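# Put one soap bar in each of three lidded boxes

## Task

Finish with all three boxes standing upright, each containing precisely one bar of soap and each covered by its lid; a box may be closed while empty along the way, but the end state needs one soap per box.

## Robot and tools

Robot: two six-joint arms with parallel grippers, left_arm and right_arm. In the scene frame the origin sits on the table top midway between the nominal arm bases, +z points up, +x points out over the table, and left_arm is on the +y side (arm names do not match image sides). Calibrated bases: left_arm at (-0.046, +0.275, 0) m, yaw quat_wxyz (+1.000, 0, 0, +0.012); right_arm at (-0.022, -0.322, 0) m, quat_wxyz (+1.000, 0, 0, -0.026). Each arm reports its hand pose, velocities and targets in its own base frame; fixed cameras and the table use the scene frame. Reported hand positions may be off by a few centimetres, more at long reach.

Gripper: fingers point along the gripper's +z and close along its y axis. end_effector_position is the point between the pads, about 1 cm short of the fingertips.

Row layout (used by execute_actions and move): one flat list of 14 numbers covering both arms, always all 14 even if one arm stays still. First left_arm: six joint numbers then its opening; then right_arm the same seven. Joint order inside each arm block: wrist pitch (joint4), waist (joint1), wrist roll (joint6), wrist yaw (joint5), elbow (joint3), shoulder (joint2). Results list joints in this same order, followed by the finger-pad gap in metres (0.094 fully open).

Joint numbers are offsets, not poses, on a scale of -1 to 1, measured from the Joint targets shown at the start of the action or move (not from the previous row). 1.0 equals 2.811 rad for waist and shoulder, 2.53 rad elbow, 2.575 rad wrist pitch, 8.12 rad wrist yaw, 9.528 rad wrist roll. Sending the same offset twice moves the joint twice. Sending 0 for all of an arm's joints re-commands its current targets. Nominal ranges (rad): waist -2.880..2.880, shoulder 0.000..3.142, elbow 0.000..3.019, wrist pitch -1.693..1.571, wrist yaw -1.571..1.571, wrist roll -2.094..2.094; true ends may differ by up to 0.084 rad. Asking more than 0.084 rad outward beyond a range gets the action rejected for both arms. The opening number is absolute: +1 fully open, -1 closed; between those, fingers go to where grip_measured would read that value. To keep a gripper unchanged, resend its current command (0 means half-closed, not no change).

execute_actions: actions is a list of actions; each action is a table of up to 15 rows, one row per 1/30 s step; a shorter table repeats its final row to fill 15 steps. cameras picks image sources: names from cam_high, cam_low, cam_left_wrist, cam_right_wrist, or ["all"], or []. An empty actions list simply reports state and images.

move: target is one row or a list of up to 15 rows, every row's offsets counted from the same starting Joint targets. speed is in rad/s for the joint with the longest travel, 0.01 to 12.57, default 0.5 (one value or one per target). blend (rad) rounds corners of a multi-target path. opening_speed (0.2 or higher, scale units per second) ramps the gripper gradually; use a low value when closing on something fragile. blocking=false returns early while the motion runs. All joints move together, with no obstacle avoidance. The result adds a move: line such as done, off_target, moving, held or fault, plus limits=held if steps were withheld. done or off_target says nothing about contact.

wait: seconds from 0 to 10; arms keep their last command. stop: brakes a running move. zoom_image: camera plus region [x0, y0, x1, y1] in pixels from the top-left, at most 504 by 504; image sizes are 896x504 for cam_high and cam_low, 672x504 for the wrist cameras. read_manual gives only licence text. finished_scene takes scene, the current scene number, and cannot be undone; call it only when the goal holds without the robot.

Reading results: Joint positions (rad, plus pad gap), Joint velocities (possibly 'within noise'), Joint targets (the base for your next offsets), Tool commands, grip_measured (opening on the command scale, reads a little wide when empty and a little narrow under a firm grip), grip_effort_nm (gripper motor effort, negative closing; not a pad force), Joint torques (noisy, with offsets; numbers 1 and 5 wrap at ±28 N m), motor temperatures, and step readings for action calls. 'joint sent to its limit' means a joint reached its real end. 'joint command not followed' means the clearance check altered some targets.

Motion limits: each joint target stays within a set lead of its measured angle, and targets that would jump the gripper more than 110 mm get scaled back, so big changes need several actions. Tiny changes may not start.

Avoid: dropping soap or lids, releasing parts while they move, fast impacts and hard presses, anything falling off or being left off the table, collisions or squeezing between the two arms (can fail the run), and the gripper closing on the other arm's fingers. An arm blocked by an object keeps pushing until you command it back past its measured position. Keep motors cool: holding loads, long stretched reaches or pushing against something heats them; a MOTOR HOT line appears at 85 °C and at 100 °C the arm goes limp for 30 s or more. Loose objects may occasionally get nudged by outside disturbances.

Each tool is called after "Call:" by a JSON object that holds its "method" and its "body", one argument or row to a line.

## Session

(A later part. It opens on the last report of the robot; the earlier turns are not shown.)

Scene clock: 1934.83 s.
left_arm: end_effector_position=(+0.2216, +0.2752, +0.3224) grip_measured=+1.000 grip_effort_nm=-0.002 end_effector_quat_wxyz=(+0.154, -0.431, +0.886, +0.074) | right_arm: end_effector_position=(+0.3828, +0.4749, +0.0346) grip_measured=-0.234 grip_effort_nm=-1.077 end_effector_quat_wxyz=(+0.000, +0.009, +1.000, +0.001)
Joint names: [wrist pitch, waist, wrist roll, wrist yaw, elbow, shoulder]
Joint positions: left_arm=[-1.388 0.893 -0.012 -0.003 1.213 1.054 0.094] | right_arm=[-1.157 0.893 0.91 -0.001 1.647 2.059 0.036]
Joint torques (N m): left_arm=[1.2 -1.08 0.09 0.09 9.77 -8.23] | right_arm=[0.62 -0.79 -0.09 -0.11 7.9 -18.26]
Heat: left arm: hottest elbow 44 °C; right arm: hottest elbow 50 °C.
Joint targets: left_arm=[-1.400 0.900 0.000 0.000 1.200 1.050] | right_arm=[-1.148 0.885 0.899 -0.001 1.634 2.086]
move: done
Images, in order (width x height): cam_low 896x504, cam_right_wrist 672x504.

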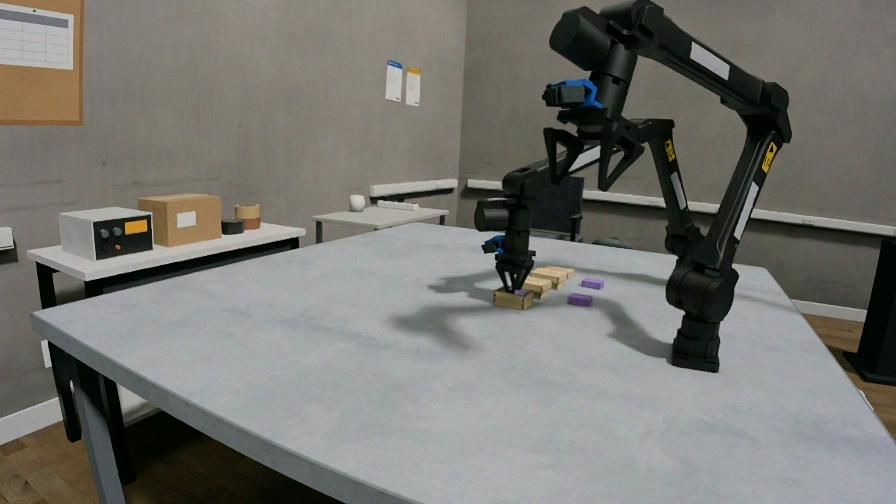

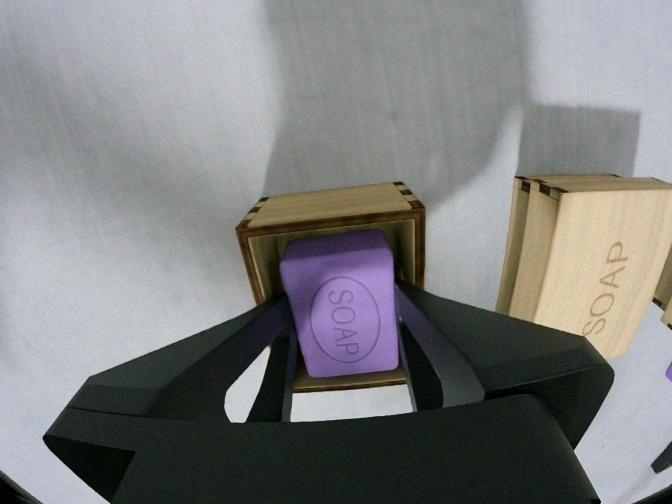

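Call:
{"method": "move", "body": {
  "target": [
    [0,0,0,0,0,0,1,0.0041,0,0,0,-0.0024,0.0016,-0.34],
    [0,0,0,0,0,0,1,0.0041,0,0,0,-0.0024,0.0016,-0.15]
  ],
  "speed": 0.05,
  "opening_speed": 0.3,
  "cameras": ["cam_right_wrist"]
}}

Scene clock: 1948.93 s.
left_arm: end_effector_position=(+0.2216, +0.2752, +0.3224) grip_measured=+1.000 grip_effort_nm=-0.007 end_effector_quat_wxyz=(+0.154, -0.431, +0.886, +0.074) | right_arm: end_effector_position=(+0.3828, +0.4749, +0.0302) grip_measured=-0.161 grip_effort_nm=0.471 end_effector_quat_wxyz=(+0.001, +0.009, +1.000, +0.002)
Joint names: [wrist pitch, waist, wrist roll, wrist yaw, elbow, shoulder]
Joint positions: left_arm=[-1.388 0.893 -0.012 -0.003 1.213 1.054 0.094] | right_arm=[-1.146 0.893 0.91 -0.001 1.641 2.063 0.039]
Joint torques (N m): left_arm=[1.18 -1.03 0.09 0.09 9.78 -8.18] | right_arm=[0.68 -0.73 -0.09 -0.11 7.86 -18.02]
Motor temperatures (°C): left_arm=[27 28 29 28 44 30 29] | right_arm=[30 32 28 30 49 36 33]
Heat: left arm: hottest elbow 44 °C; right arm: hottest elbow 49 °C.
Joint targets: left_arm=[-1.400 0.900 0.000 0.000 1.200 1.050] | right_arm=[-1.138 0.885 0.899 -0.001 1.628 2.091]
move: done
Images, in order (width x height): cam_right_wrist 672x504.

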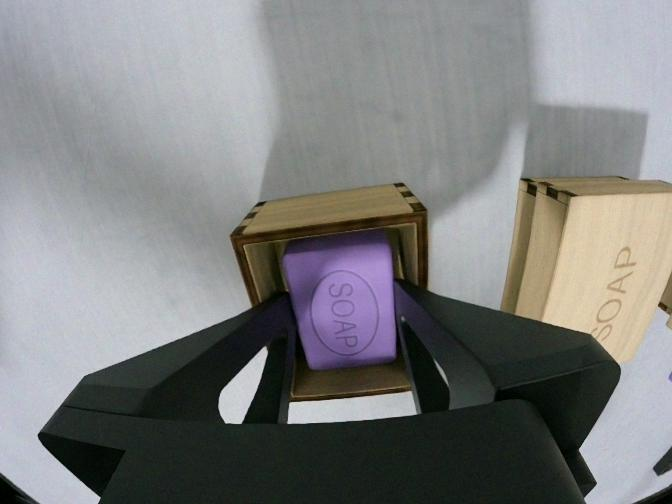

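Call:
{"method": "move", "body": {
  "target": [
    [0,0,0,0,0,0,1,-0.0054,0,0,0,0.0229,-0.0089,-0.15],
    [0,0,0,0,0,0,1,-0.0625,0,0,0,0.0648,-0.0359,-0.15],
    [0,0,0,0,0,0,1,-0.0625,0,0,0,0.0648,-0.0359,1]
  ],
  "speed": [0.15,0.15,0.3],
  "opening_speed": 1.5,
  "cameras": ["cam_right_wrist"]
}}

Call:
{"method": "zoom_image", "body": {
  "camera": "cam_right_wrist",
  "region": [230, 130, 480, 330]
}}

Scene clock: 1965.07 s.
left_arm: end_effector_position=(+0.2216, +0.2752, +0.3224) grip_measured=+1.000 grip_effort_nm=-0.017 end_effector_quat_wxyz=(+0.154, -0.431, +0.886, +0.074) | right_arm: end_effector_position=(+0.3845, +0.4770, +0.0974) grip_measured=-0.135 grip_effort_nm=1.199 end_effector_quat_wxyz=(+0.003, +0.009, +1.000, +0.004)
Joint names: [wrist pitch, waist, wrist roll, wrist yaw, elbow, shoulder]
Joint positions: left_arm=[-1.388 0.893 -0.012 -0.003 1.213 1.054 0.094] | right_arm=[-1.291 0.893 0.91 -0.001 1.733 2.004 0.041]
Joint torques (N m): left_arm=[1.2 -1.03 0.08 0.09 9.77 -8.18] | right_arm=[0.09 -0.73 -0.09 -0.11 14.45 -21.19]
Heat: left arm: hottest elbow 44 °C; right arm: hottest elbow 48 °C.
Joint targets: left_arm=[-1.400 0.900 0.000 0.000 1.200 1.050] | right_arm=[-1.299 0.885 0.899 -0.001 1.792 1.990]
move: off_target (right_arm); target 3's new numbers were sent with right_arm's elbow 0.059 rad from that target; right_arm: the elbow is farthest, 0.059 rad from its target
Images, in order (width x height): cam_right_wrist 672x504.

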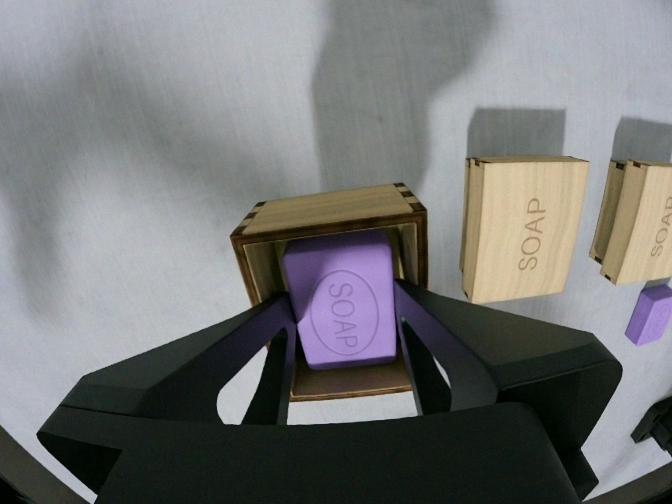

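Scaled by 2.016 from the camera's 672x504 image, which has a finer 960x720 frame.

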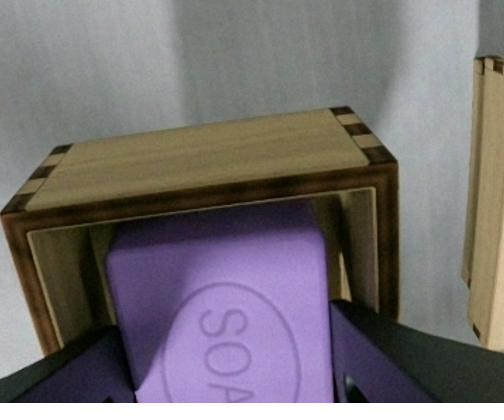

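Call:
{"method": "move", "body": {
  "target": [
    [0,0,0,0,0,0,1,0.0540,0,0,0,-0.0560,0.031,1],
    [0,0,0,0,0,0,1,0.0625,0,0,0,-0.0648,0.0359,1]
  ],
  "speed": [0.12,0.04],
  "cameras": ["cam_right_wrist","cam_low"]
}}

Call:
{"method": "zoom_image", "body": {
  "camera": "cam_low",
  "region": [470, 240, 570, 320]
}}

Scene clock: 1982.60 s.
left_arm: end_effector_position=(+0.2216, +0.2752, +0.3224) grip_measured=+1.000 grip_effort_nm=-0.012 end_effector_quat_wxyz=(+0.154, -0.431, +0.886, +0.074) | right_arm: end_effector_position=(+0.3829, +0.4750, +0.0303) grip_measured=-0.135 grip_effort_nm=1.199 end_effector_quat_wxyz=(+0.001, +0.009, +1.000, +0.002)
Joint names: [wrist pitch, waist, wrist roll, wrist yaw, elbow, shoulder]
Joint positions: left_arm=[-1.388 0.893 -0.012 -0.003 1.213 1.054 0.094] | right_arm=[-1.146 0.893 0.91 -0.001 1.642 2.063 0.041]
Joint torques (N m): left_arm=[1.18 -1.08 0.09 0.09 9.78 -8.18] | right_arm=[0.68 -0.73 -0.09 -0.11 7.82 -18.26]
Heat: left arm: hottest elbow 44 °C; right arm: hottest elbow 50 °C.
Joint targets: left_arm=[-1.400 0.900 0.000 0.000 1.200 1.050] | right_arm=[-1.138 0.885 0.899 -0.001 1.628 2.091]
move: done
Images, in order (width x height): cam_low 896x504, cam_right_wrist 672x504.

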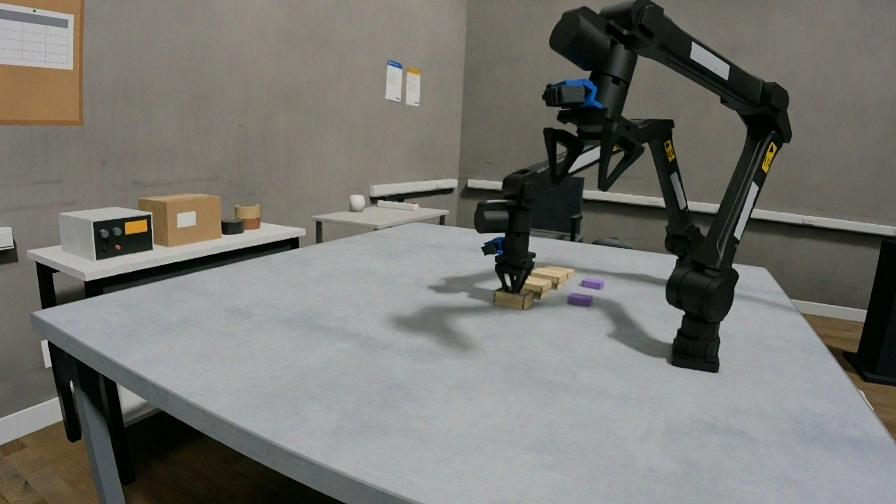

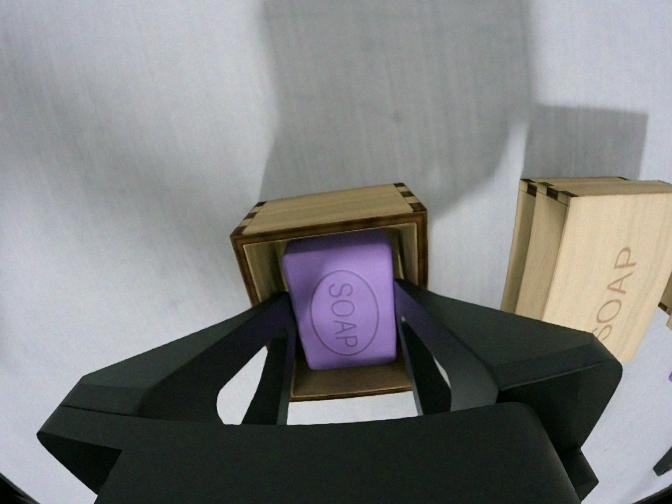

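Scaled by 5.040 from the camera's 896x504 image, which has a finer 1280x720 frame.

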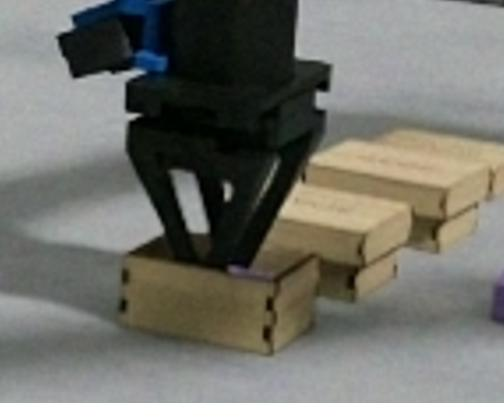

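Call:
{"method": "move", "body": {
  "target": [
    [0,0,0,0,0,0,1,0,0,0,0,0,0,-0.185],
    [0,0,0,0,0,0,1,-0.0054,0,0,0,0.0229,-0.0089,-0.185],
    [0,0,0,0,0,0,1,-0.028,0,0,0,0.037,-0.0175,-0.185]
  ],
  "speed": [0.15,0.1,0.1],
  "opening_speed": 0.3,
  "cameras": ["cam_right_wrist"]
}}

Scene clock: 1996.70 s.
left_arm: end_effector_position=(+0.2216, +0.2752, +0.3224) grip_measured=+1.000 grip_effort_nm=-0.012 end_effector_quat_wxyz=(+0.154, -0.431, +0.886, +0.074) | right_arm: end_effector_position=(+0.3799, +0.4713, +0.0399) grip_measured=-0.182 grip_effort_nm=-0.178 end_effector_quat_wxyz=(-0.009, +0.009, +1.000, -0.010)
Joint names: [wrist pitch, waist, wrist roll, wrist yaw, elbow, shoulder]
Joint positions: left_arm=[-1.388 0.893 -0.012 -0.003 1.213 1.054 0.094] | right_arm=[-1.202 0.893 0.91 -0.001 1.663 2.059 0.038]
Joint torques (N m): left_arm=[1.2 -1.08 0.09 0.09 9.77 -8.18] | right_arm=[-0.06 -0.73 -0.09 -0.11 13.89 -21.66]
Heat: left arm: hottest elbow 44 °C; right arm: hottest elbow 49 °C.
Joint targets: left_arm=[-1.400 0.900 0.000 0.000 1.200 1.050] | right_arm=[-1.210 0.885 0.899 -0.001 1.722 2.041]
move: off_target (right_arm); right_arm: the elbow is farthest, 0.058 rad from its target
Images, in order (width x height): cam_right_wrist 672x504.

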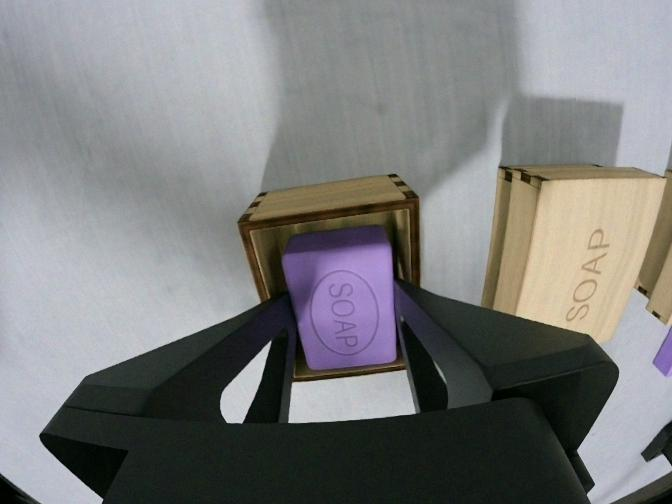

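Call:
{"method": "move", "body": {
  "target": [
    [0,0,0,0,0,0,1,0.0241,0,0,0,-0.0348,0.016,-0.185],
    [0,0,0,0,0,0,1,0.0241,0,0,0,-0.0348,0.016,-0.13]
  ],
  "speed": 0.06,
  "opening_speed": 0.2,
  "cameras": ["cam_right_wrist","cam_low"]
}}

Call:
{"method": "zoom_image", "body": {
  "camera": "cam_right_wrist",
  "region": [220, 150, 470, 420]
}}

Scene clock: 2032.80 s.
left_arm: end_effector_position=(+0.2216, +0.2752, +0.3224) grip_measured=+1.000 grip_effort_nm=-0.012 end_effector_quat_wxyz=(+0.154, -0.431, +0.886, +0.074) | right_arm: end_effector_position=(+0.3829, +0.4751, +0.0340) grip_measured=-0.138 grip_effort_nm=0.305 end_effector_quat_wxyz=(+0.001, +0.009, +1.000, +0.001)
Joint names: [wrist pitch, waist, wrist roll, wrist yaw, elbow, shoulder]
Joint positions: left_arm=[-1.388 0.893 -0.012 -0.003 1.213 1.054 0.094] | right_arm=[-1.156 0.893 0.91 -0.001 1.647 2.059 0.041]
Joint torques (N m): left_arm=[1.18 -1.03 0.08 0.09 9.78 -8.23] | right_arm=[0.66 -0.67 -0.1 -0.11 7.86 -18.14]
Heat: left arm: hottest elbow 44 °C; right arm: hottest elbow 53 °C.
Joint targets: left_arm=[-1.400 0.900 0.000 0.000 1.200 1.050] | right_arm=[-1.148 0.885 0.899 -0.001 1.634 2.086]
move: done
Images, in order (width x height): cam_low 896x504, cam_right_wrist 672x504.

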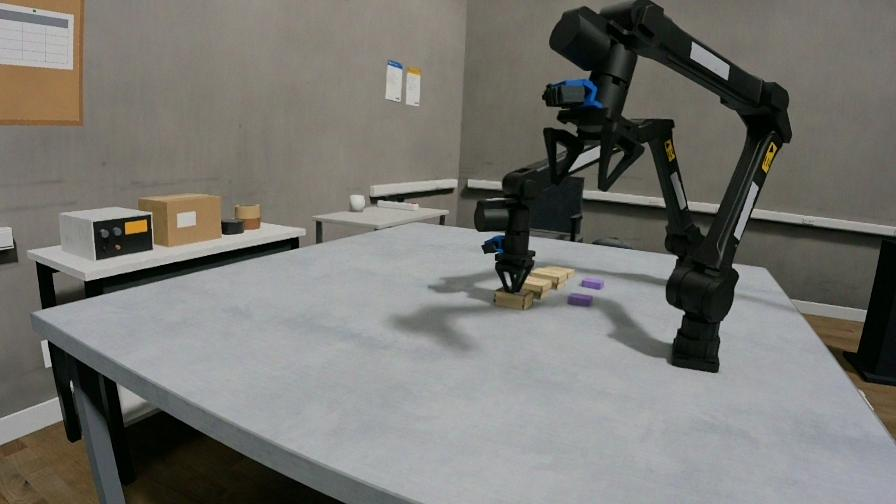

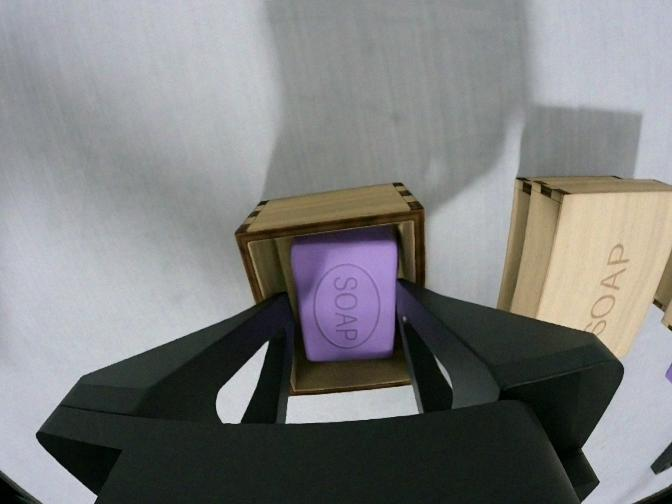

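Scaled by 1.867 from the camera's 672x504 image, which has a finer 960x720 frame.

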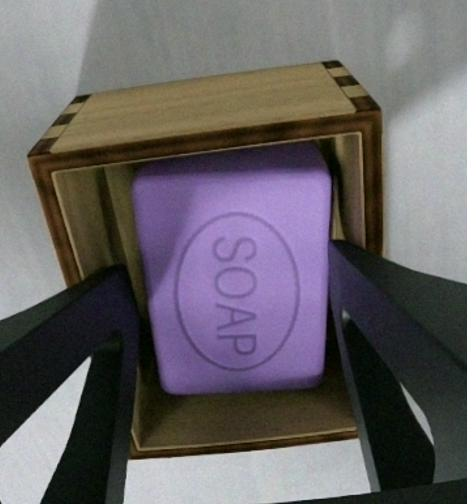

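Call:
{"method": "move", "body": {
  "target": [
    [0,0,0,0,0,0,1,0,0,0,0,0,0,-0.152],
    [0,0,0,0,0,0,1,-0.0054,0,0,0,0.0229,-0.0089,-0.152],
    [0,0,0,0,0,0,1,-0.03,0,0,0,0.0395,-0.019,-0.152]
  ],
  "speed": [0.15,0.1,0.1],
  "opening_speed": 0.2,
  "cameras": ["cam_right_wrist","cam_low"]
}}

Call:
{"method": "zoom_image", "body": {
  "camera": "cam_low",
  "region": [470, 240, 570, 320]
}}

Scene clock: 2045.50 s.
left_arm: end_effector_position=(+0.2216, +0.2752, +0.3224) grip_measured=+1.000 grip_effort_nm=-0.007 end_effector_quat_wxyz=(+0.154, -0.431, +0.886, +0.074) | right_arm: end_effector_position=(+0.3820, +0.4739, +0.0535) grip_measured=-0.150 grip_effort_nm=-0.129 end_effector_quat_wxyz=(-0.004, +0.009, +1.000, -0.005)
Joint names: [wrist pitch, waist, wrist roll, wrist yaw, elbow, shoulder]
Joint positions: left_arm=[-1.388 0.893 -0.012 -0.003 1.213 1.054 0.094] | right_arm=[-1.217 0.893 0.91 -0.001 1.679 2.045 0.04]
Joint torques (N m): left_arm=[1.2 -1.08 0.09 0.09 9.76 -8.23] | right_arm=[0.06 -0.73 -0.09 -0.11 13.75 -21.3]
Heat: left arm: hottest elbow 44 °C; right arm: hottest elbow 51 °C.
Joint targets: left_arm=[-1.400 0.900 0.000 0.000 1.200 1.050] | right_arm=[-1.225 0.885 0.899 -0.001 1.734 2.033]
move: off_target (right_arm); right_arm: the elbow is farthest, 0.055 rad from its target
Images, in order (width x height): cam_low 896x504, cam_right_wrist 672x504.

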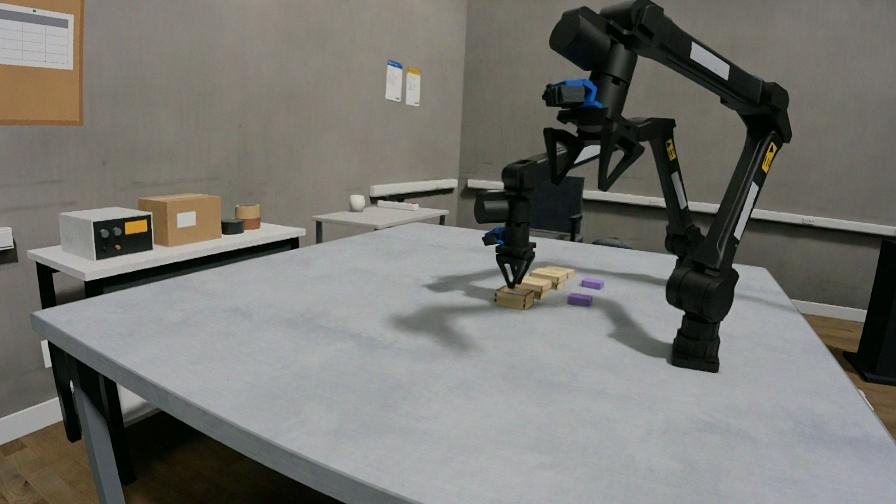

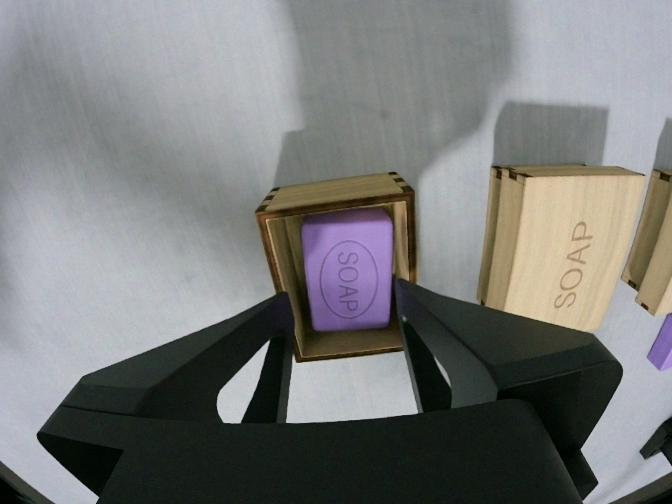

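Scaled by 5.040 from the camera's 896x504 image, which has a finer 1280x720 frame.

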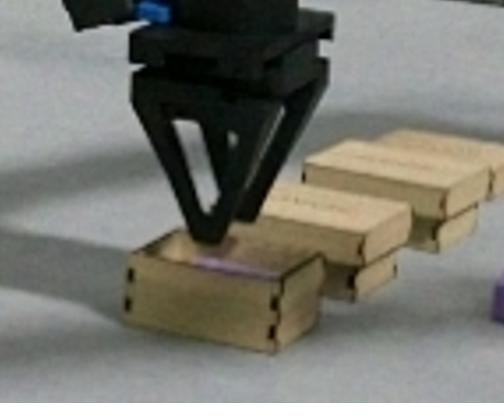

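Call:
{"method": "move", "body": {
  "target": [
    [0,0,0,0,0,0,1,-0.0214,0,0,0,0.0209,-0.01,-0.152],
    [0,0,0,0,0,0,1,-0.0214,-0.0018,-0.0007,0,0.0209,-0.01,1],
    [0,0,0,0,0,0,1,0.0346,-0.0018,-0.0007,0,-0.0393,0.0235,1],
    [0,0,0,0,0,0,1,0.0346,-0.0018,-0.0007,0,-0.0393,0.0235,0.2]
  ],
  "speed": 0.15,
  "opening_speed": 0.6,
  "cameras": ["cam_right_wrist"]
}}

Call:
{"method": "zoom_image", "body": {
  "camera": "cam_right_wrist",
  "region": [200, 180, 480, 430]
}}

Scene clock: 2076.67 s.
left_arm: end_effector_position=(+0.2216, +0.2752, +0.3224) grip_measured=+1.000 grip_effort_nm=-0.017 end_effector_quat_wxyz=(+0.154, -0.431, +0.886, +0.074) | right_arm: end_effector_position=(+0.3861, +0.4731, +0.0237) grip_measured=+0.206 grip_effort_nm=-1.038 end_effector_quat_wxyz=(-0.002, +0.008, +1.000, -0.002)
Joint names: [wrist pitch, waist, wrist roll, wrist yaw, elbow, shoulder]
Joint positions: left_arm=[-1.388 0.893 -0.012 -0.003 1.213 1.054 0.094] | right_arm=[-1.145 0.887 0.904 -0.001 1.646 2.076 0.057]
Joint torques (N m): left_arm=[1.2 -1.03 0.08 0.09 9.77 -8.18] | right_arm=[0.69 -0.62 -0.1 -0.11 7.92 -18.55]
Motor temperatures (°C): left_arm=[27 28 29 28 44 30 29] | right_arm=[30 32 28 30 56 39 31]
Heat: left arm: hottest elbow 44 °C; right arm: hottest elbow 56 °C.
Joint targets: left_arm=[-1.400 0.900 0.000 0.000 1.200 1.050] | right_arm=[-1.136 0.880 0.892 -0.001 1.634 2.099]
move: done; target 2's new numbers were sent with right_arm's elbow 0.053 rad from that target
Images, in order (width x height): cam_right_wrist 672x504.

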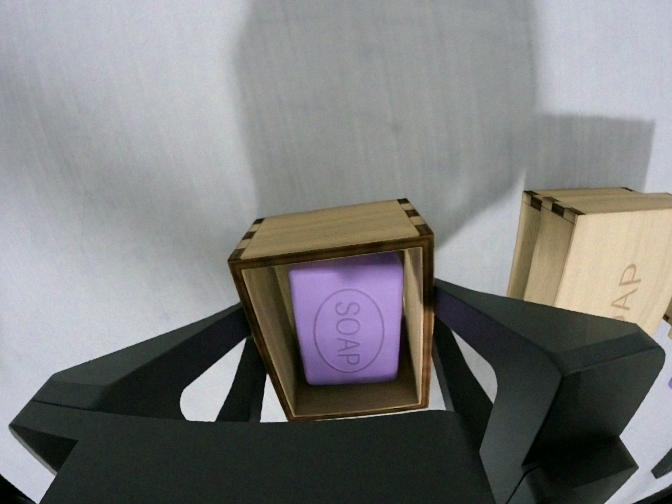

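Scaled by 1.800 from the camera's 672x504 image, which has a finer 960x720 frame.

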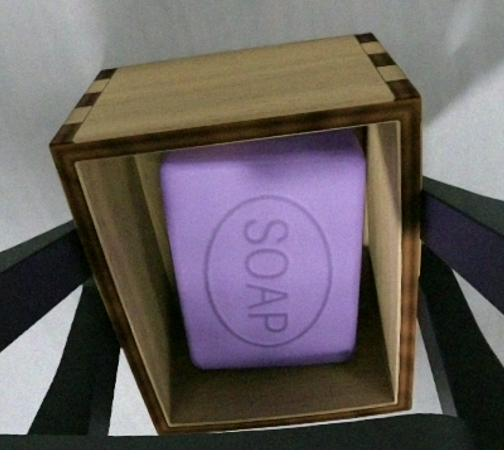

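Call:
{"method": "move", "body": {
  "target": [
    [0,0,0,0,0,0,1,0,0,0,0,0,0,1],
    [0,0,0,0,0,0,1,-0.0559,0,0,0,0.0605,-0.0334,1],
    [0,0,0,0,0,0,1,0.0062,-0.2094,-0.0575,0,-0.2348,-0.2159,1],
    [0,0,0,0,0,0,1,0.1076,-0.2094,-0.0575,0,-0.2822,-0.1594,1],
    [0,0,0,0,0,0,1,0.1076,-0.2094,-0.0575,0,-0.2822,-0.1594,0.3]
  ],
  "speed": [0.3,0.3,0.5,0.25,0.3],
  "opening_speed": 0.8,
  "cameras": ["cam_right_wrist"]
}}

Call:
{"method": "zoom_image", "body": {
  "camera": "cam_right_wrist",
  "region": [200, 180, 480, 430]
}}

Scene clock: 2115.10 s.
left_arm: end_effector_position=(+0.2216, +0.2752, +0.3224) grip_measured=+1.000 grip_effort_nm=-0.002 end_effector_quat_wxyz=(+0.154, -0.431, +0.886, +0.074) | right_arm: end_effector_position=(+0.3885, +0.1171, +0.0124) grip_measured=+0.372 grip_effort_nm=-1.004 end_effector_quat_wxyz=(+0.001, +0.031, +1.000, +0.001)
Joint names: [wrist pitch, waist, wrist roll, wrist yaw, elbow, shoulder]
Joint positions: left_arm=[-1.388 0.893 -0.012 -0.003 1.213 1.054 0.094] | right_arm=[-0.868 0.294 0.356 -0.001 0.932 1.632 0.064]
Joint torques (N m): left_arm=[1.2 -1.03 0.09 0.09 9.77 -8.18] | right_arm=[0.73 -0.21 -0.09 -0.14 6.57 -10.93]
Motor temperatures (°C): left_arm=[27 28 29 28 44 30 29] | right_arm=[30 32 28 30 50 38 32]
Heat: left arm: hottest elbow 44 °C; right arm: hottest elbow 50 °C.
Joint targets: left_arm=[-1.400 0.900 0.000 0.000 1.200 1.050] | right_arm=[-0.859 0.291 0.345 -0.001 0.920 1.651]
move: done
Images, in order (width x height): cam_right_wrist 672x504.

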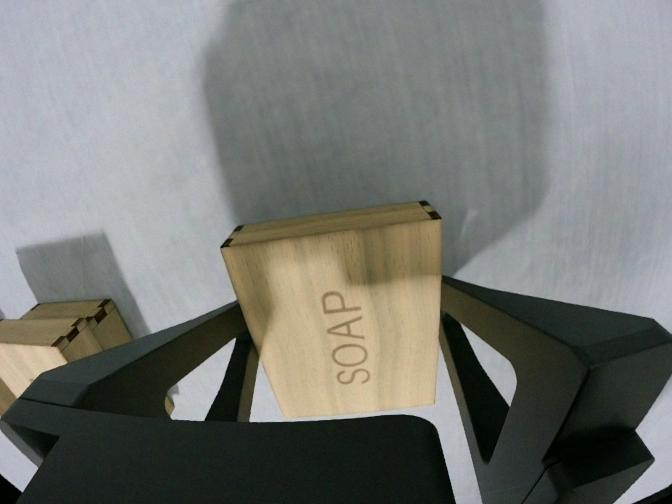

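Scaled by 1.800 from the camera's 672x504 image, which has a finer 960x720 frame.

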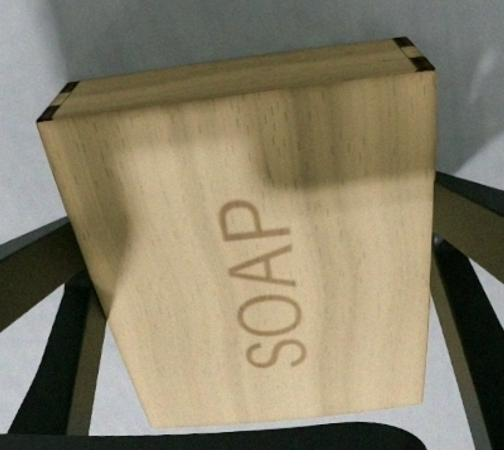

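Call:
{"method": "move", "body": {
  "target": [
    [0,0,0,0,0,0,1,-0.1014,0,0,0,0.0672,-0.0537,0.3],
    [0,0,0,0,0,0,1,-0.1635,0.2095,0.0597,0,0.3427,0.1259,0.3],
    [0,0,0,0,0,0,1,-0.1328,0.2095,0.0597,0,0.2957,0.148,0.3]
  ],
  "speed": [0.3,0.45,0.2],
  "cameras": ["cam_right_wrist","cam_low"]
}}

Call:
{"method": "zoom_image", "body": {
  "camera": "cam_right_wrist",
  "region": [200, 150, 480, 320]
}}

Call:
{"method": "zoom_image", "body": {
  "camera": "cam_low",
  "region": [470, 260, 570, 330]
}}

Scene clock: 2136.57 s.
left_arm: end_effector_position=(+0.2216, +0.2752, +0.3224) grip_measured=+1.000 grip_effort_nm=-0.017 end_effector_quat_wxyz=(+0.154, -0.431, +0.886, +0.074) | right_arm: end_effector_position=(+0.3863, +0.4733, +0.0540) grip_measured=+0.369 grip_effort_nm=-1.077 end_effector_quat_wxyz=(-0.002, +0.008, +1.000, -0.001)
Joint names: [wrist pitch, waist, wrist roll, wrist yaw, elbow, shoulder]
Joint positions: left_arm=[-1.388 0.893 -0.012 -0.003 1.213 1.054 0.094] | right_arm=[-1.209 0.887 0.902 -0.001 1.679 2.045 0.064]
Joint torques (N m): left_arm=[1.18 -1.08 0.09 0.09 9.77 -8.18] | right_arm=[0.62 -0.62 0.12 -0.11 8.21 -18.84]
Heat: left arm: hottest elbow 44 °C; right arm: hottest elbow 49 °C.
Joint targets: left_arm=[-1.400 0.900 0.000 0.000 1.200 1.050] | right_arm=[-1.201 0.880 0.914 -0.001 1.668 2.067]
move: done
Images, in order (width x height): cam_low 896x504, cam_right_wrist 672x504.

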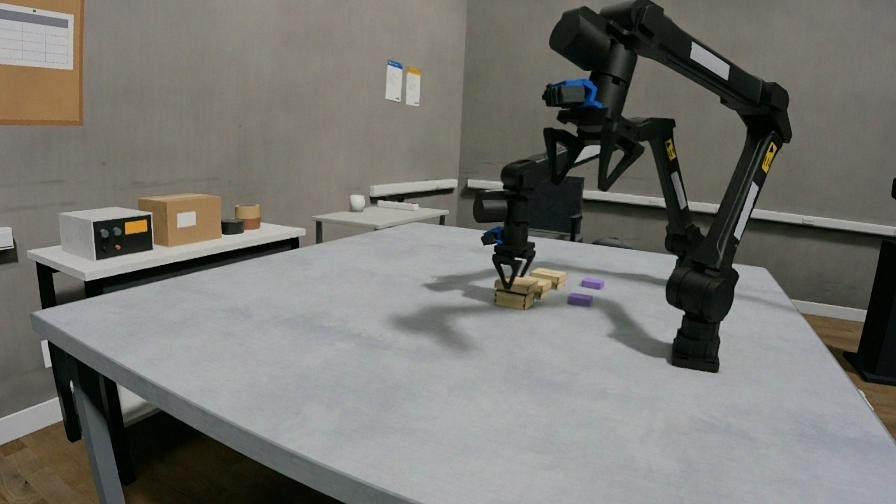

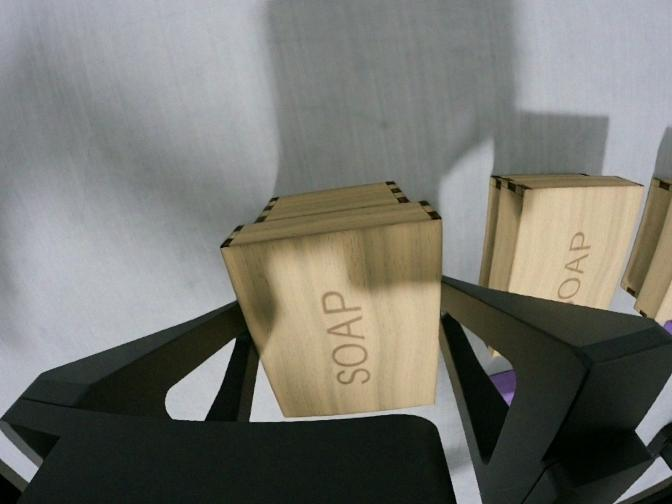

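Scaled by 1.800 from the camera's 672x504 image, which has a finer 960x720 frame.

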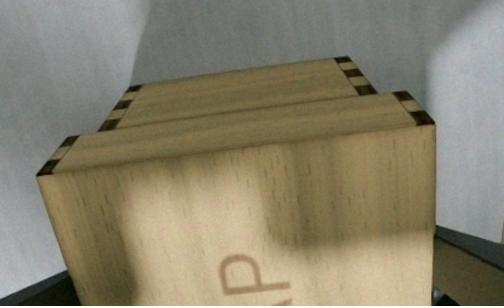

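Scaled by 5.040 from the camera's 896x504 image, which has a finer 1280x720 frame.

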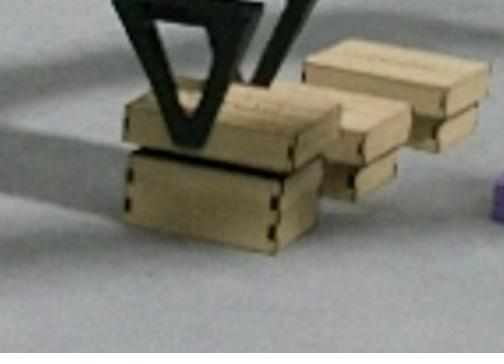

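Call:
{"method": "move", "body": {
  "target": [0,0,0,0,0,0,1,0.0037,0,0,0,-0.0008,0.002,0.3],
  "speed": 0.03,
  "cameras": ["cam_right_wrist","cam_low"]
}}

Call:
{"method": "zoom_image", "body": {
  "camera": "cam_right_wrist",
  "region": [200, 150, 480, 320]
}}

Call:
{"method": "zoom_image", "body": {
  "camera": "cam_low",
  "region": [470, 260, 570, 330]
}}

Scene clock: 2150.77 s.
left_arm: end_effector_position=(+0.2216, +0.2752, +0.3224) grip_measured=+1.000 grip_effort_nm=-0.017 end_effector_quat_wxyz=(+0.154, -0.431, +0.886, +0.074) | right_arm: end_effector_position=(+0.3877, +0.4750, +0.0540) grip_measured=+0.369 grip_effort_nm=-1.077 end_effector_quat_wxyz=(+0.001, +0.008, +1.000, +0.002)
Joint names: [wrist pitch, waist, wrist roll, wrist yaw, elbow, shoulder]
Joint positions: left_arm=[-1.388 0.893 -0.012 -0.003 1.213 1.054 0.094] | right_arm=[-1.2 0.887 0.902 -0.001 1.679 2.045 0.064]
Joint torques (N m): left_arm=[1.2 -1.03 0.09 0.09 9.77 -8.18] | right_arm=[0.64 -0.62 0.11 -0.11 8.06 -18.08]
Heat: left arm: hottest elbow 44 °C; right arm: hottest elbow 49 °C.
Joint targets: left_arm=[-1.400 0.900 0.000 0.000 1.200 1.050] | right_arm=[-1.191 0.880 0.914 -0.001 1.666 2.073]
move: done
Images, in order (width x height): cam_low 896x504, cam_right_wrist 672x504.

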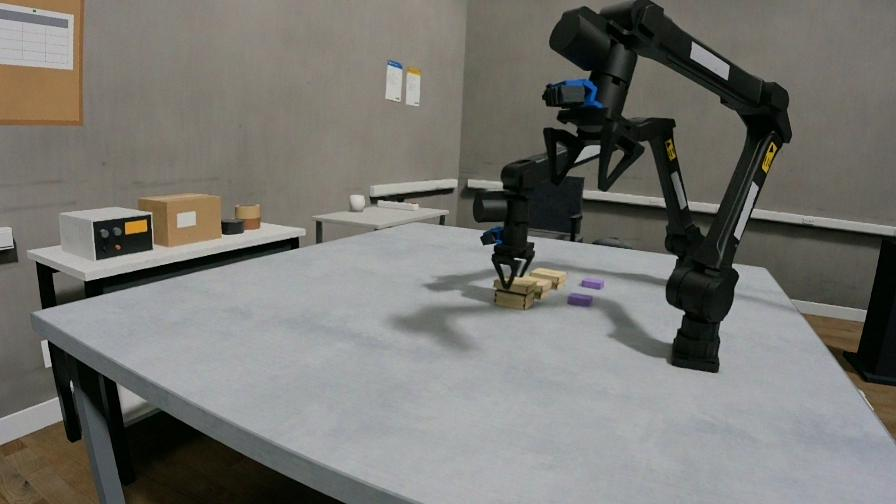

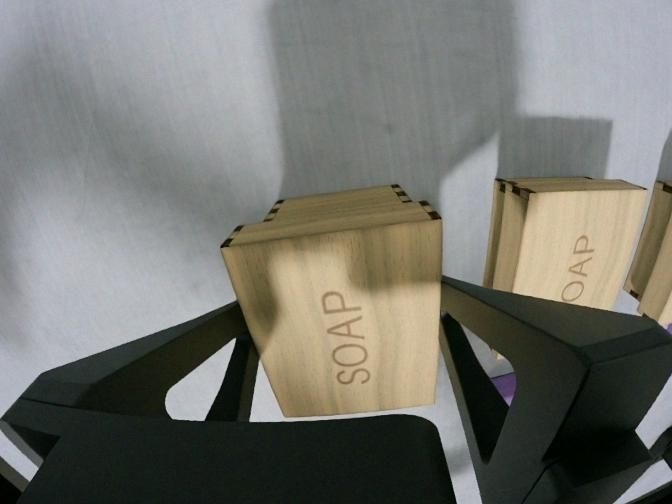

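Scaled by 1.800 from the camera's 672x504 image, which has a finer 960x720 frame.

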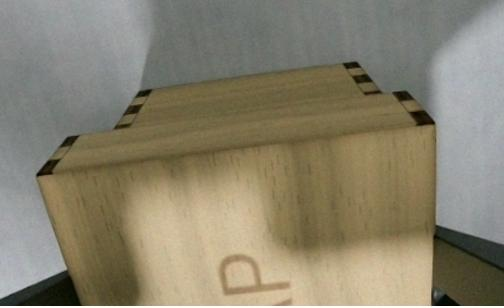

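Scaled by 5.040 from the camera's 896x504 image, which has a finer 1280x720 frame.

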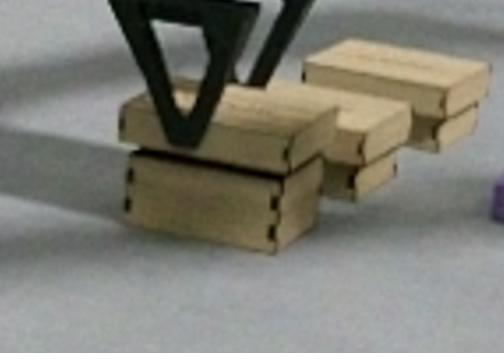

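Call:
{"method": "move", "body": {
  "target": [0,0,0,0,0,0,1,0.0047,-0.0006,0,0,-0.0036,0.0031,0.3],
  "speed": 0.02,
  "cameras": ["cam_right_wrist","cam_low"]
}}

Call:
{"method": "zoom_image", "body": {
  "camera": "cam_right_wrist",
  "region": [200, 150, 480, 320]
}}

Call:
{"method": "zoom_image", "body": {
  "camera": "cam_low",
  "region": [470, 260, 570, 330]
}}

Scene clock: 2165.17 s.
left_arm: end_effector_position=(+0.2216, +0.2752, +0.3224) grip_measured=+1.000 grip_effort_nm=-0.007 end_effector_quat_wxyz=(+0.154, -0.431, +0.886, +0.074) | right_arm: end_effector_position=(+0.3875, +0.4745, +0.0477) grip_measured=+0.369 grip_effort_nm=-1.082 end_effector_quat_wxyz=(+0.001, +0.008, +1.000, +0.001)
Joint names: [wrist pitch, waist, wrist roll, wrist yaw, elbow, shoulder]
Joint positions: left_arm=[-1.388 0.893 -0.012 -0.003 1.213 1.054 0.094] | right_arm=[-1.188 0.886 0.902 -0.001 1.672 2.051 0.064]
Joint torques (N m): left_arm=[1.18 -1.03 0.09 0.09 9.77 -8.23] | right_arm=[0.66 -0.73 0.12 -0.11 7.88 -17.32]
Heat: left arm: hottest elbow 44 °C; right arm: hottest elbow 48 °C.
Joint targets: left_arm=[-1.400 0.900 0.000 0.000 1.200 1.050] | right_arm=[-1.179 0.878 0.914 -0.001 1.657 2.081]
move: done
Images, in order (width x height): cam_low 896x504, cam_right_wrist 672x504.

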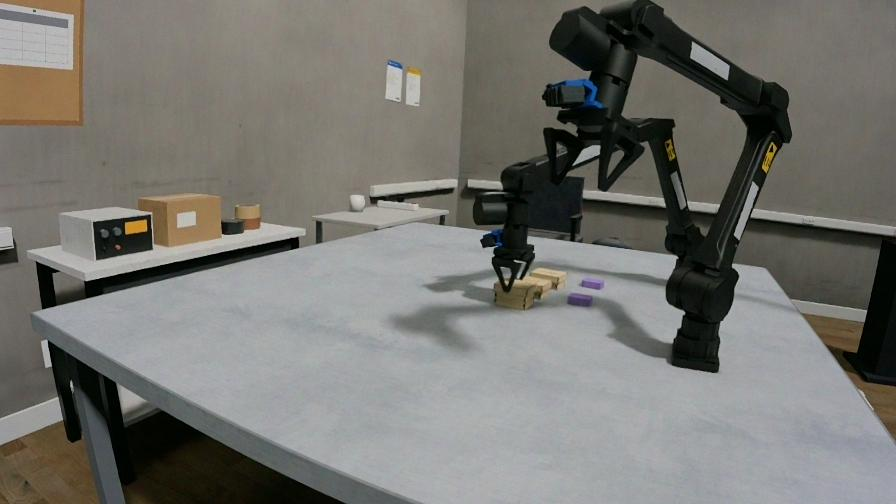

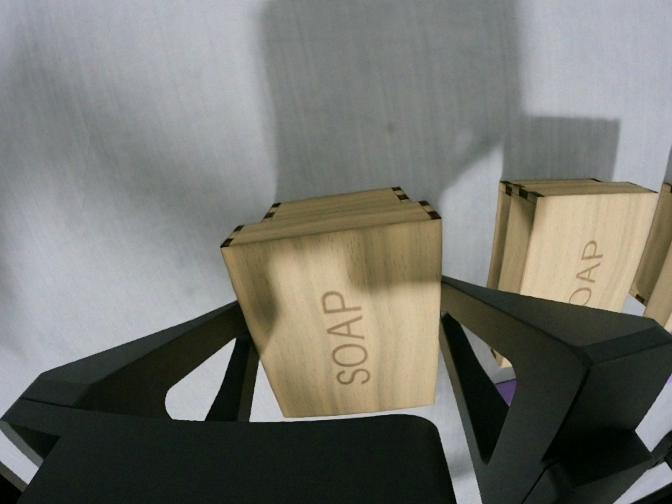

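Scaled by 1.800 from the camera's 672x504 image, which has a finer 960x720 frame.

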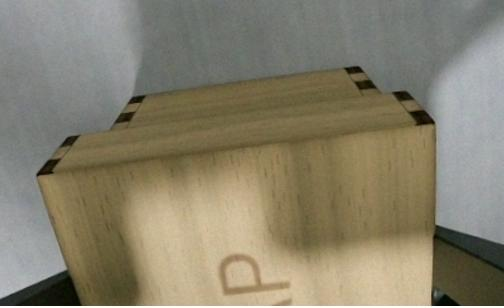

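Scaled by 5.040 from the camera's 896x504 image, which has a finer 1280x720 frame.

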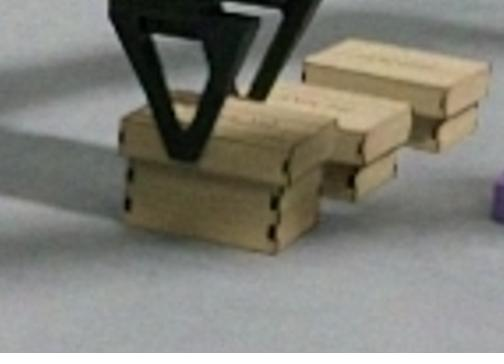

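Call:
{"method": "move", "body": {
  "target": [0,0,0,0,0,0,1,0.0028,-0.0006,0,0,-0.002,0.0025,0.3],
  "speed": 0.02,
  "cameras": ["cam_right_wrist"]
}}

Call:
{"method": "zoom_image", "body": {
  "camera": "cam_right_wrist",
  "region": [200, 150, 480, 320]
}}

Scene clock: 2173.47 s.
left_arm: end_effector_position=(+0.2216, +0.2752, +0.3224) grip_measured=+1.000 grip_effort_nm=-0.002 end_effector_quat_wxyz=(+0.154, -0.431, +0.886, +0.074) | right_arm: end_effector_position=(+0.3879, +0.4749, +0.0477) grip_measured=+0.369 grip_effort_nm=-1.077 end_effector_quat_wxyz=(+0.001, +0.008, +1.000, +0.002)
Joint names: [wrist pitch, waist, wrist roll, wrist yaw, elbow, shoulder]
Joint positions: left_arm=[-1.388 0.893 -0.012 -0.003 1.213 1.054 0.094] | right_arm=[-1.186 0.886 0.902 -0.001 1.672 2.051 0.064]
Joint torques (N m): left_arm=[1.21 -1.03 0.09 0.09 9.78 -8.23] | right_arm=[0.84 -0.85 0.12 -0.11 7.47 -17.38]
Heat: left arm: hottest elbow 44 °C; right arm: hottest elbow 48 °C.
Joint targets: left_arm=[-1.400 0.900 0.000 0.000 1.200 1.050] | right_arm=[-1.172 0.877 0.914 -0.001 1.652 2.088]
move: off_target (right_arm); right_arm: the shoulder is farthest, 0.037 rad from its target
Images, in order (width x height): cam_right_wrist 672x504.

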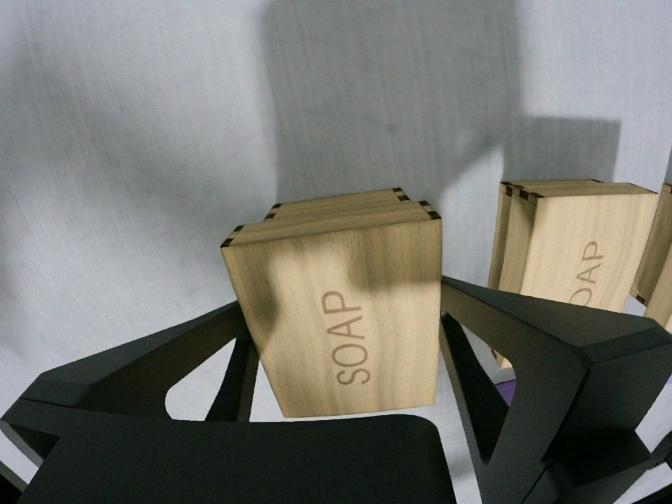

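Scaled by 1.800 from the camera's 672x504 image, which has a finer 960x720 frame.

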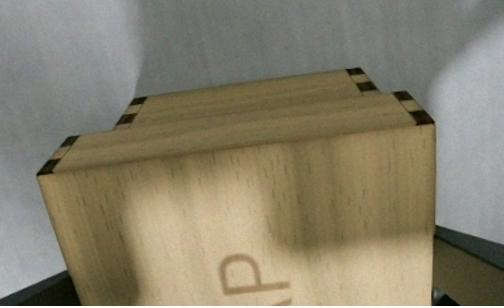

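Call:
{"method": "move", "body": {
  "target": [
    [0,0,0,0,0,0,1,-0.0054,0,0,0,0.02,-0.0085,0.3],
    [0,0,0,0,0,0,1,-0.0202,0.0004,0,0,0.0391,-0.0221,0.3],
    [0,0,0,0,0,0,1,-0.0089,0.0004,0,0,0.0047,-0.0064,0.3]
  ],
  "speed": 0.1,
  "cameras": ["cam_right_wrist"]
}}

Call:
{"method": "zoom_image", "body": {
  "camera": "cam_right_wrist",
  "region": [200, 150, 480, 320]
}}

Scene clock: 2192.97 s.
left_arm: end_effector_position=(+0.2216, +0.2752, +0.3224) grip_measured=+1.000 grip_effort_nm=-0.012 end_effector_quat_wxyz=(+0.154, -0.431, +0.886, +0.074) | right_arm: end_effector_position=(+0.3876, +0.4731, +0.0528) grip_measured=+0.369 grip_effort_nm=-1.077 end_effector_quat_wxyz=(-0.001, +0.009, +1.000, +0.000)
Joint names: [wrist pitch, waist, wrist roll, wrist yaw, elbow, shoulder]
Joint positions: left_arm=[-1.388 0.893 -0.012 -0.003 1.213 1.054 0.094] | right_arm=[-1.204 0.885 0.902 -0.001 1.678 2.046 0.064]
Joint torques (N m): left_arm=[1.2 -1.03 0.08 0.09 9.77 -8.18] | right_arm=[0.69 -0.67 0.11 -0.11 7.99 -18.2]
Heat: left arm: hottest elbow 44 °C; right arm: hottest elbow 47 °C.
Joint targets: left_arm=[-1.400 0.900 0.000 0.000 1.200 1.050] | right_arm=[-1.195 0.878 0.913 -0.001 1.664 2.071]
move: done
Images, in order (width x height): cam_right_wrist 672x504.

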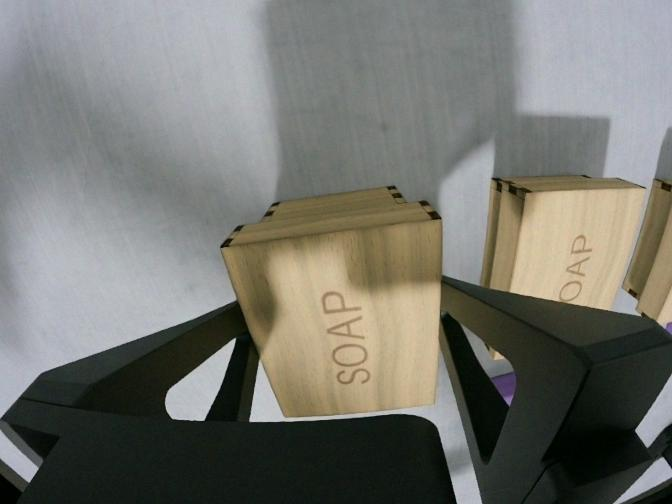

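Scaled by 1.800 from the camera's 672x504 image, which has a finer 960x720 frame.

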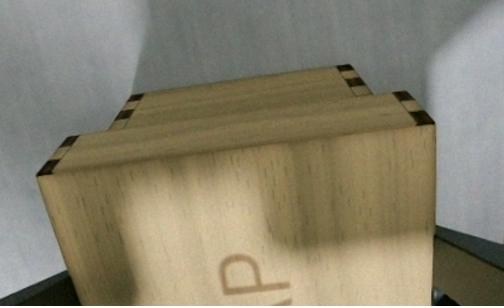

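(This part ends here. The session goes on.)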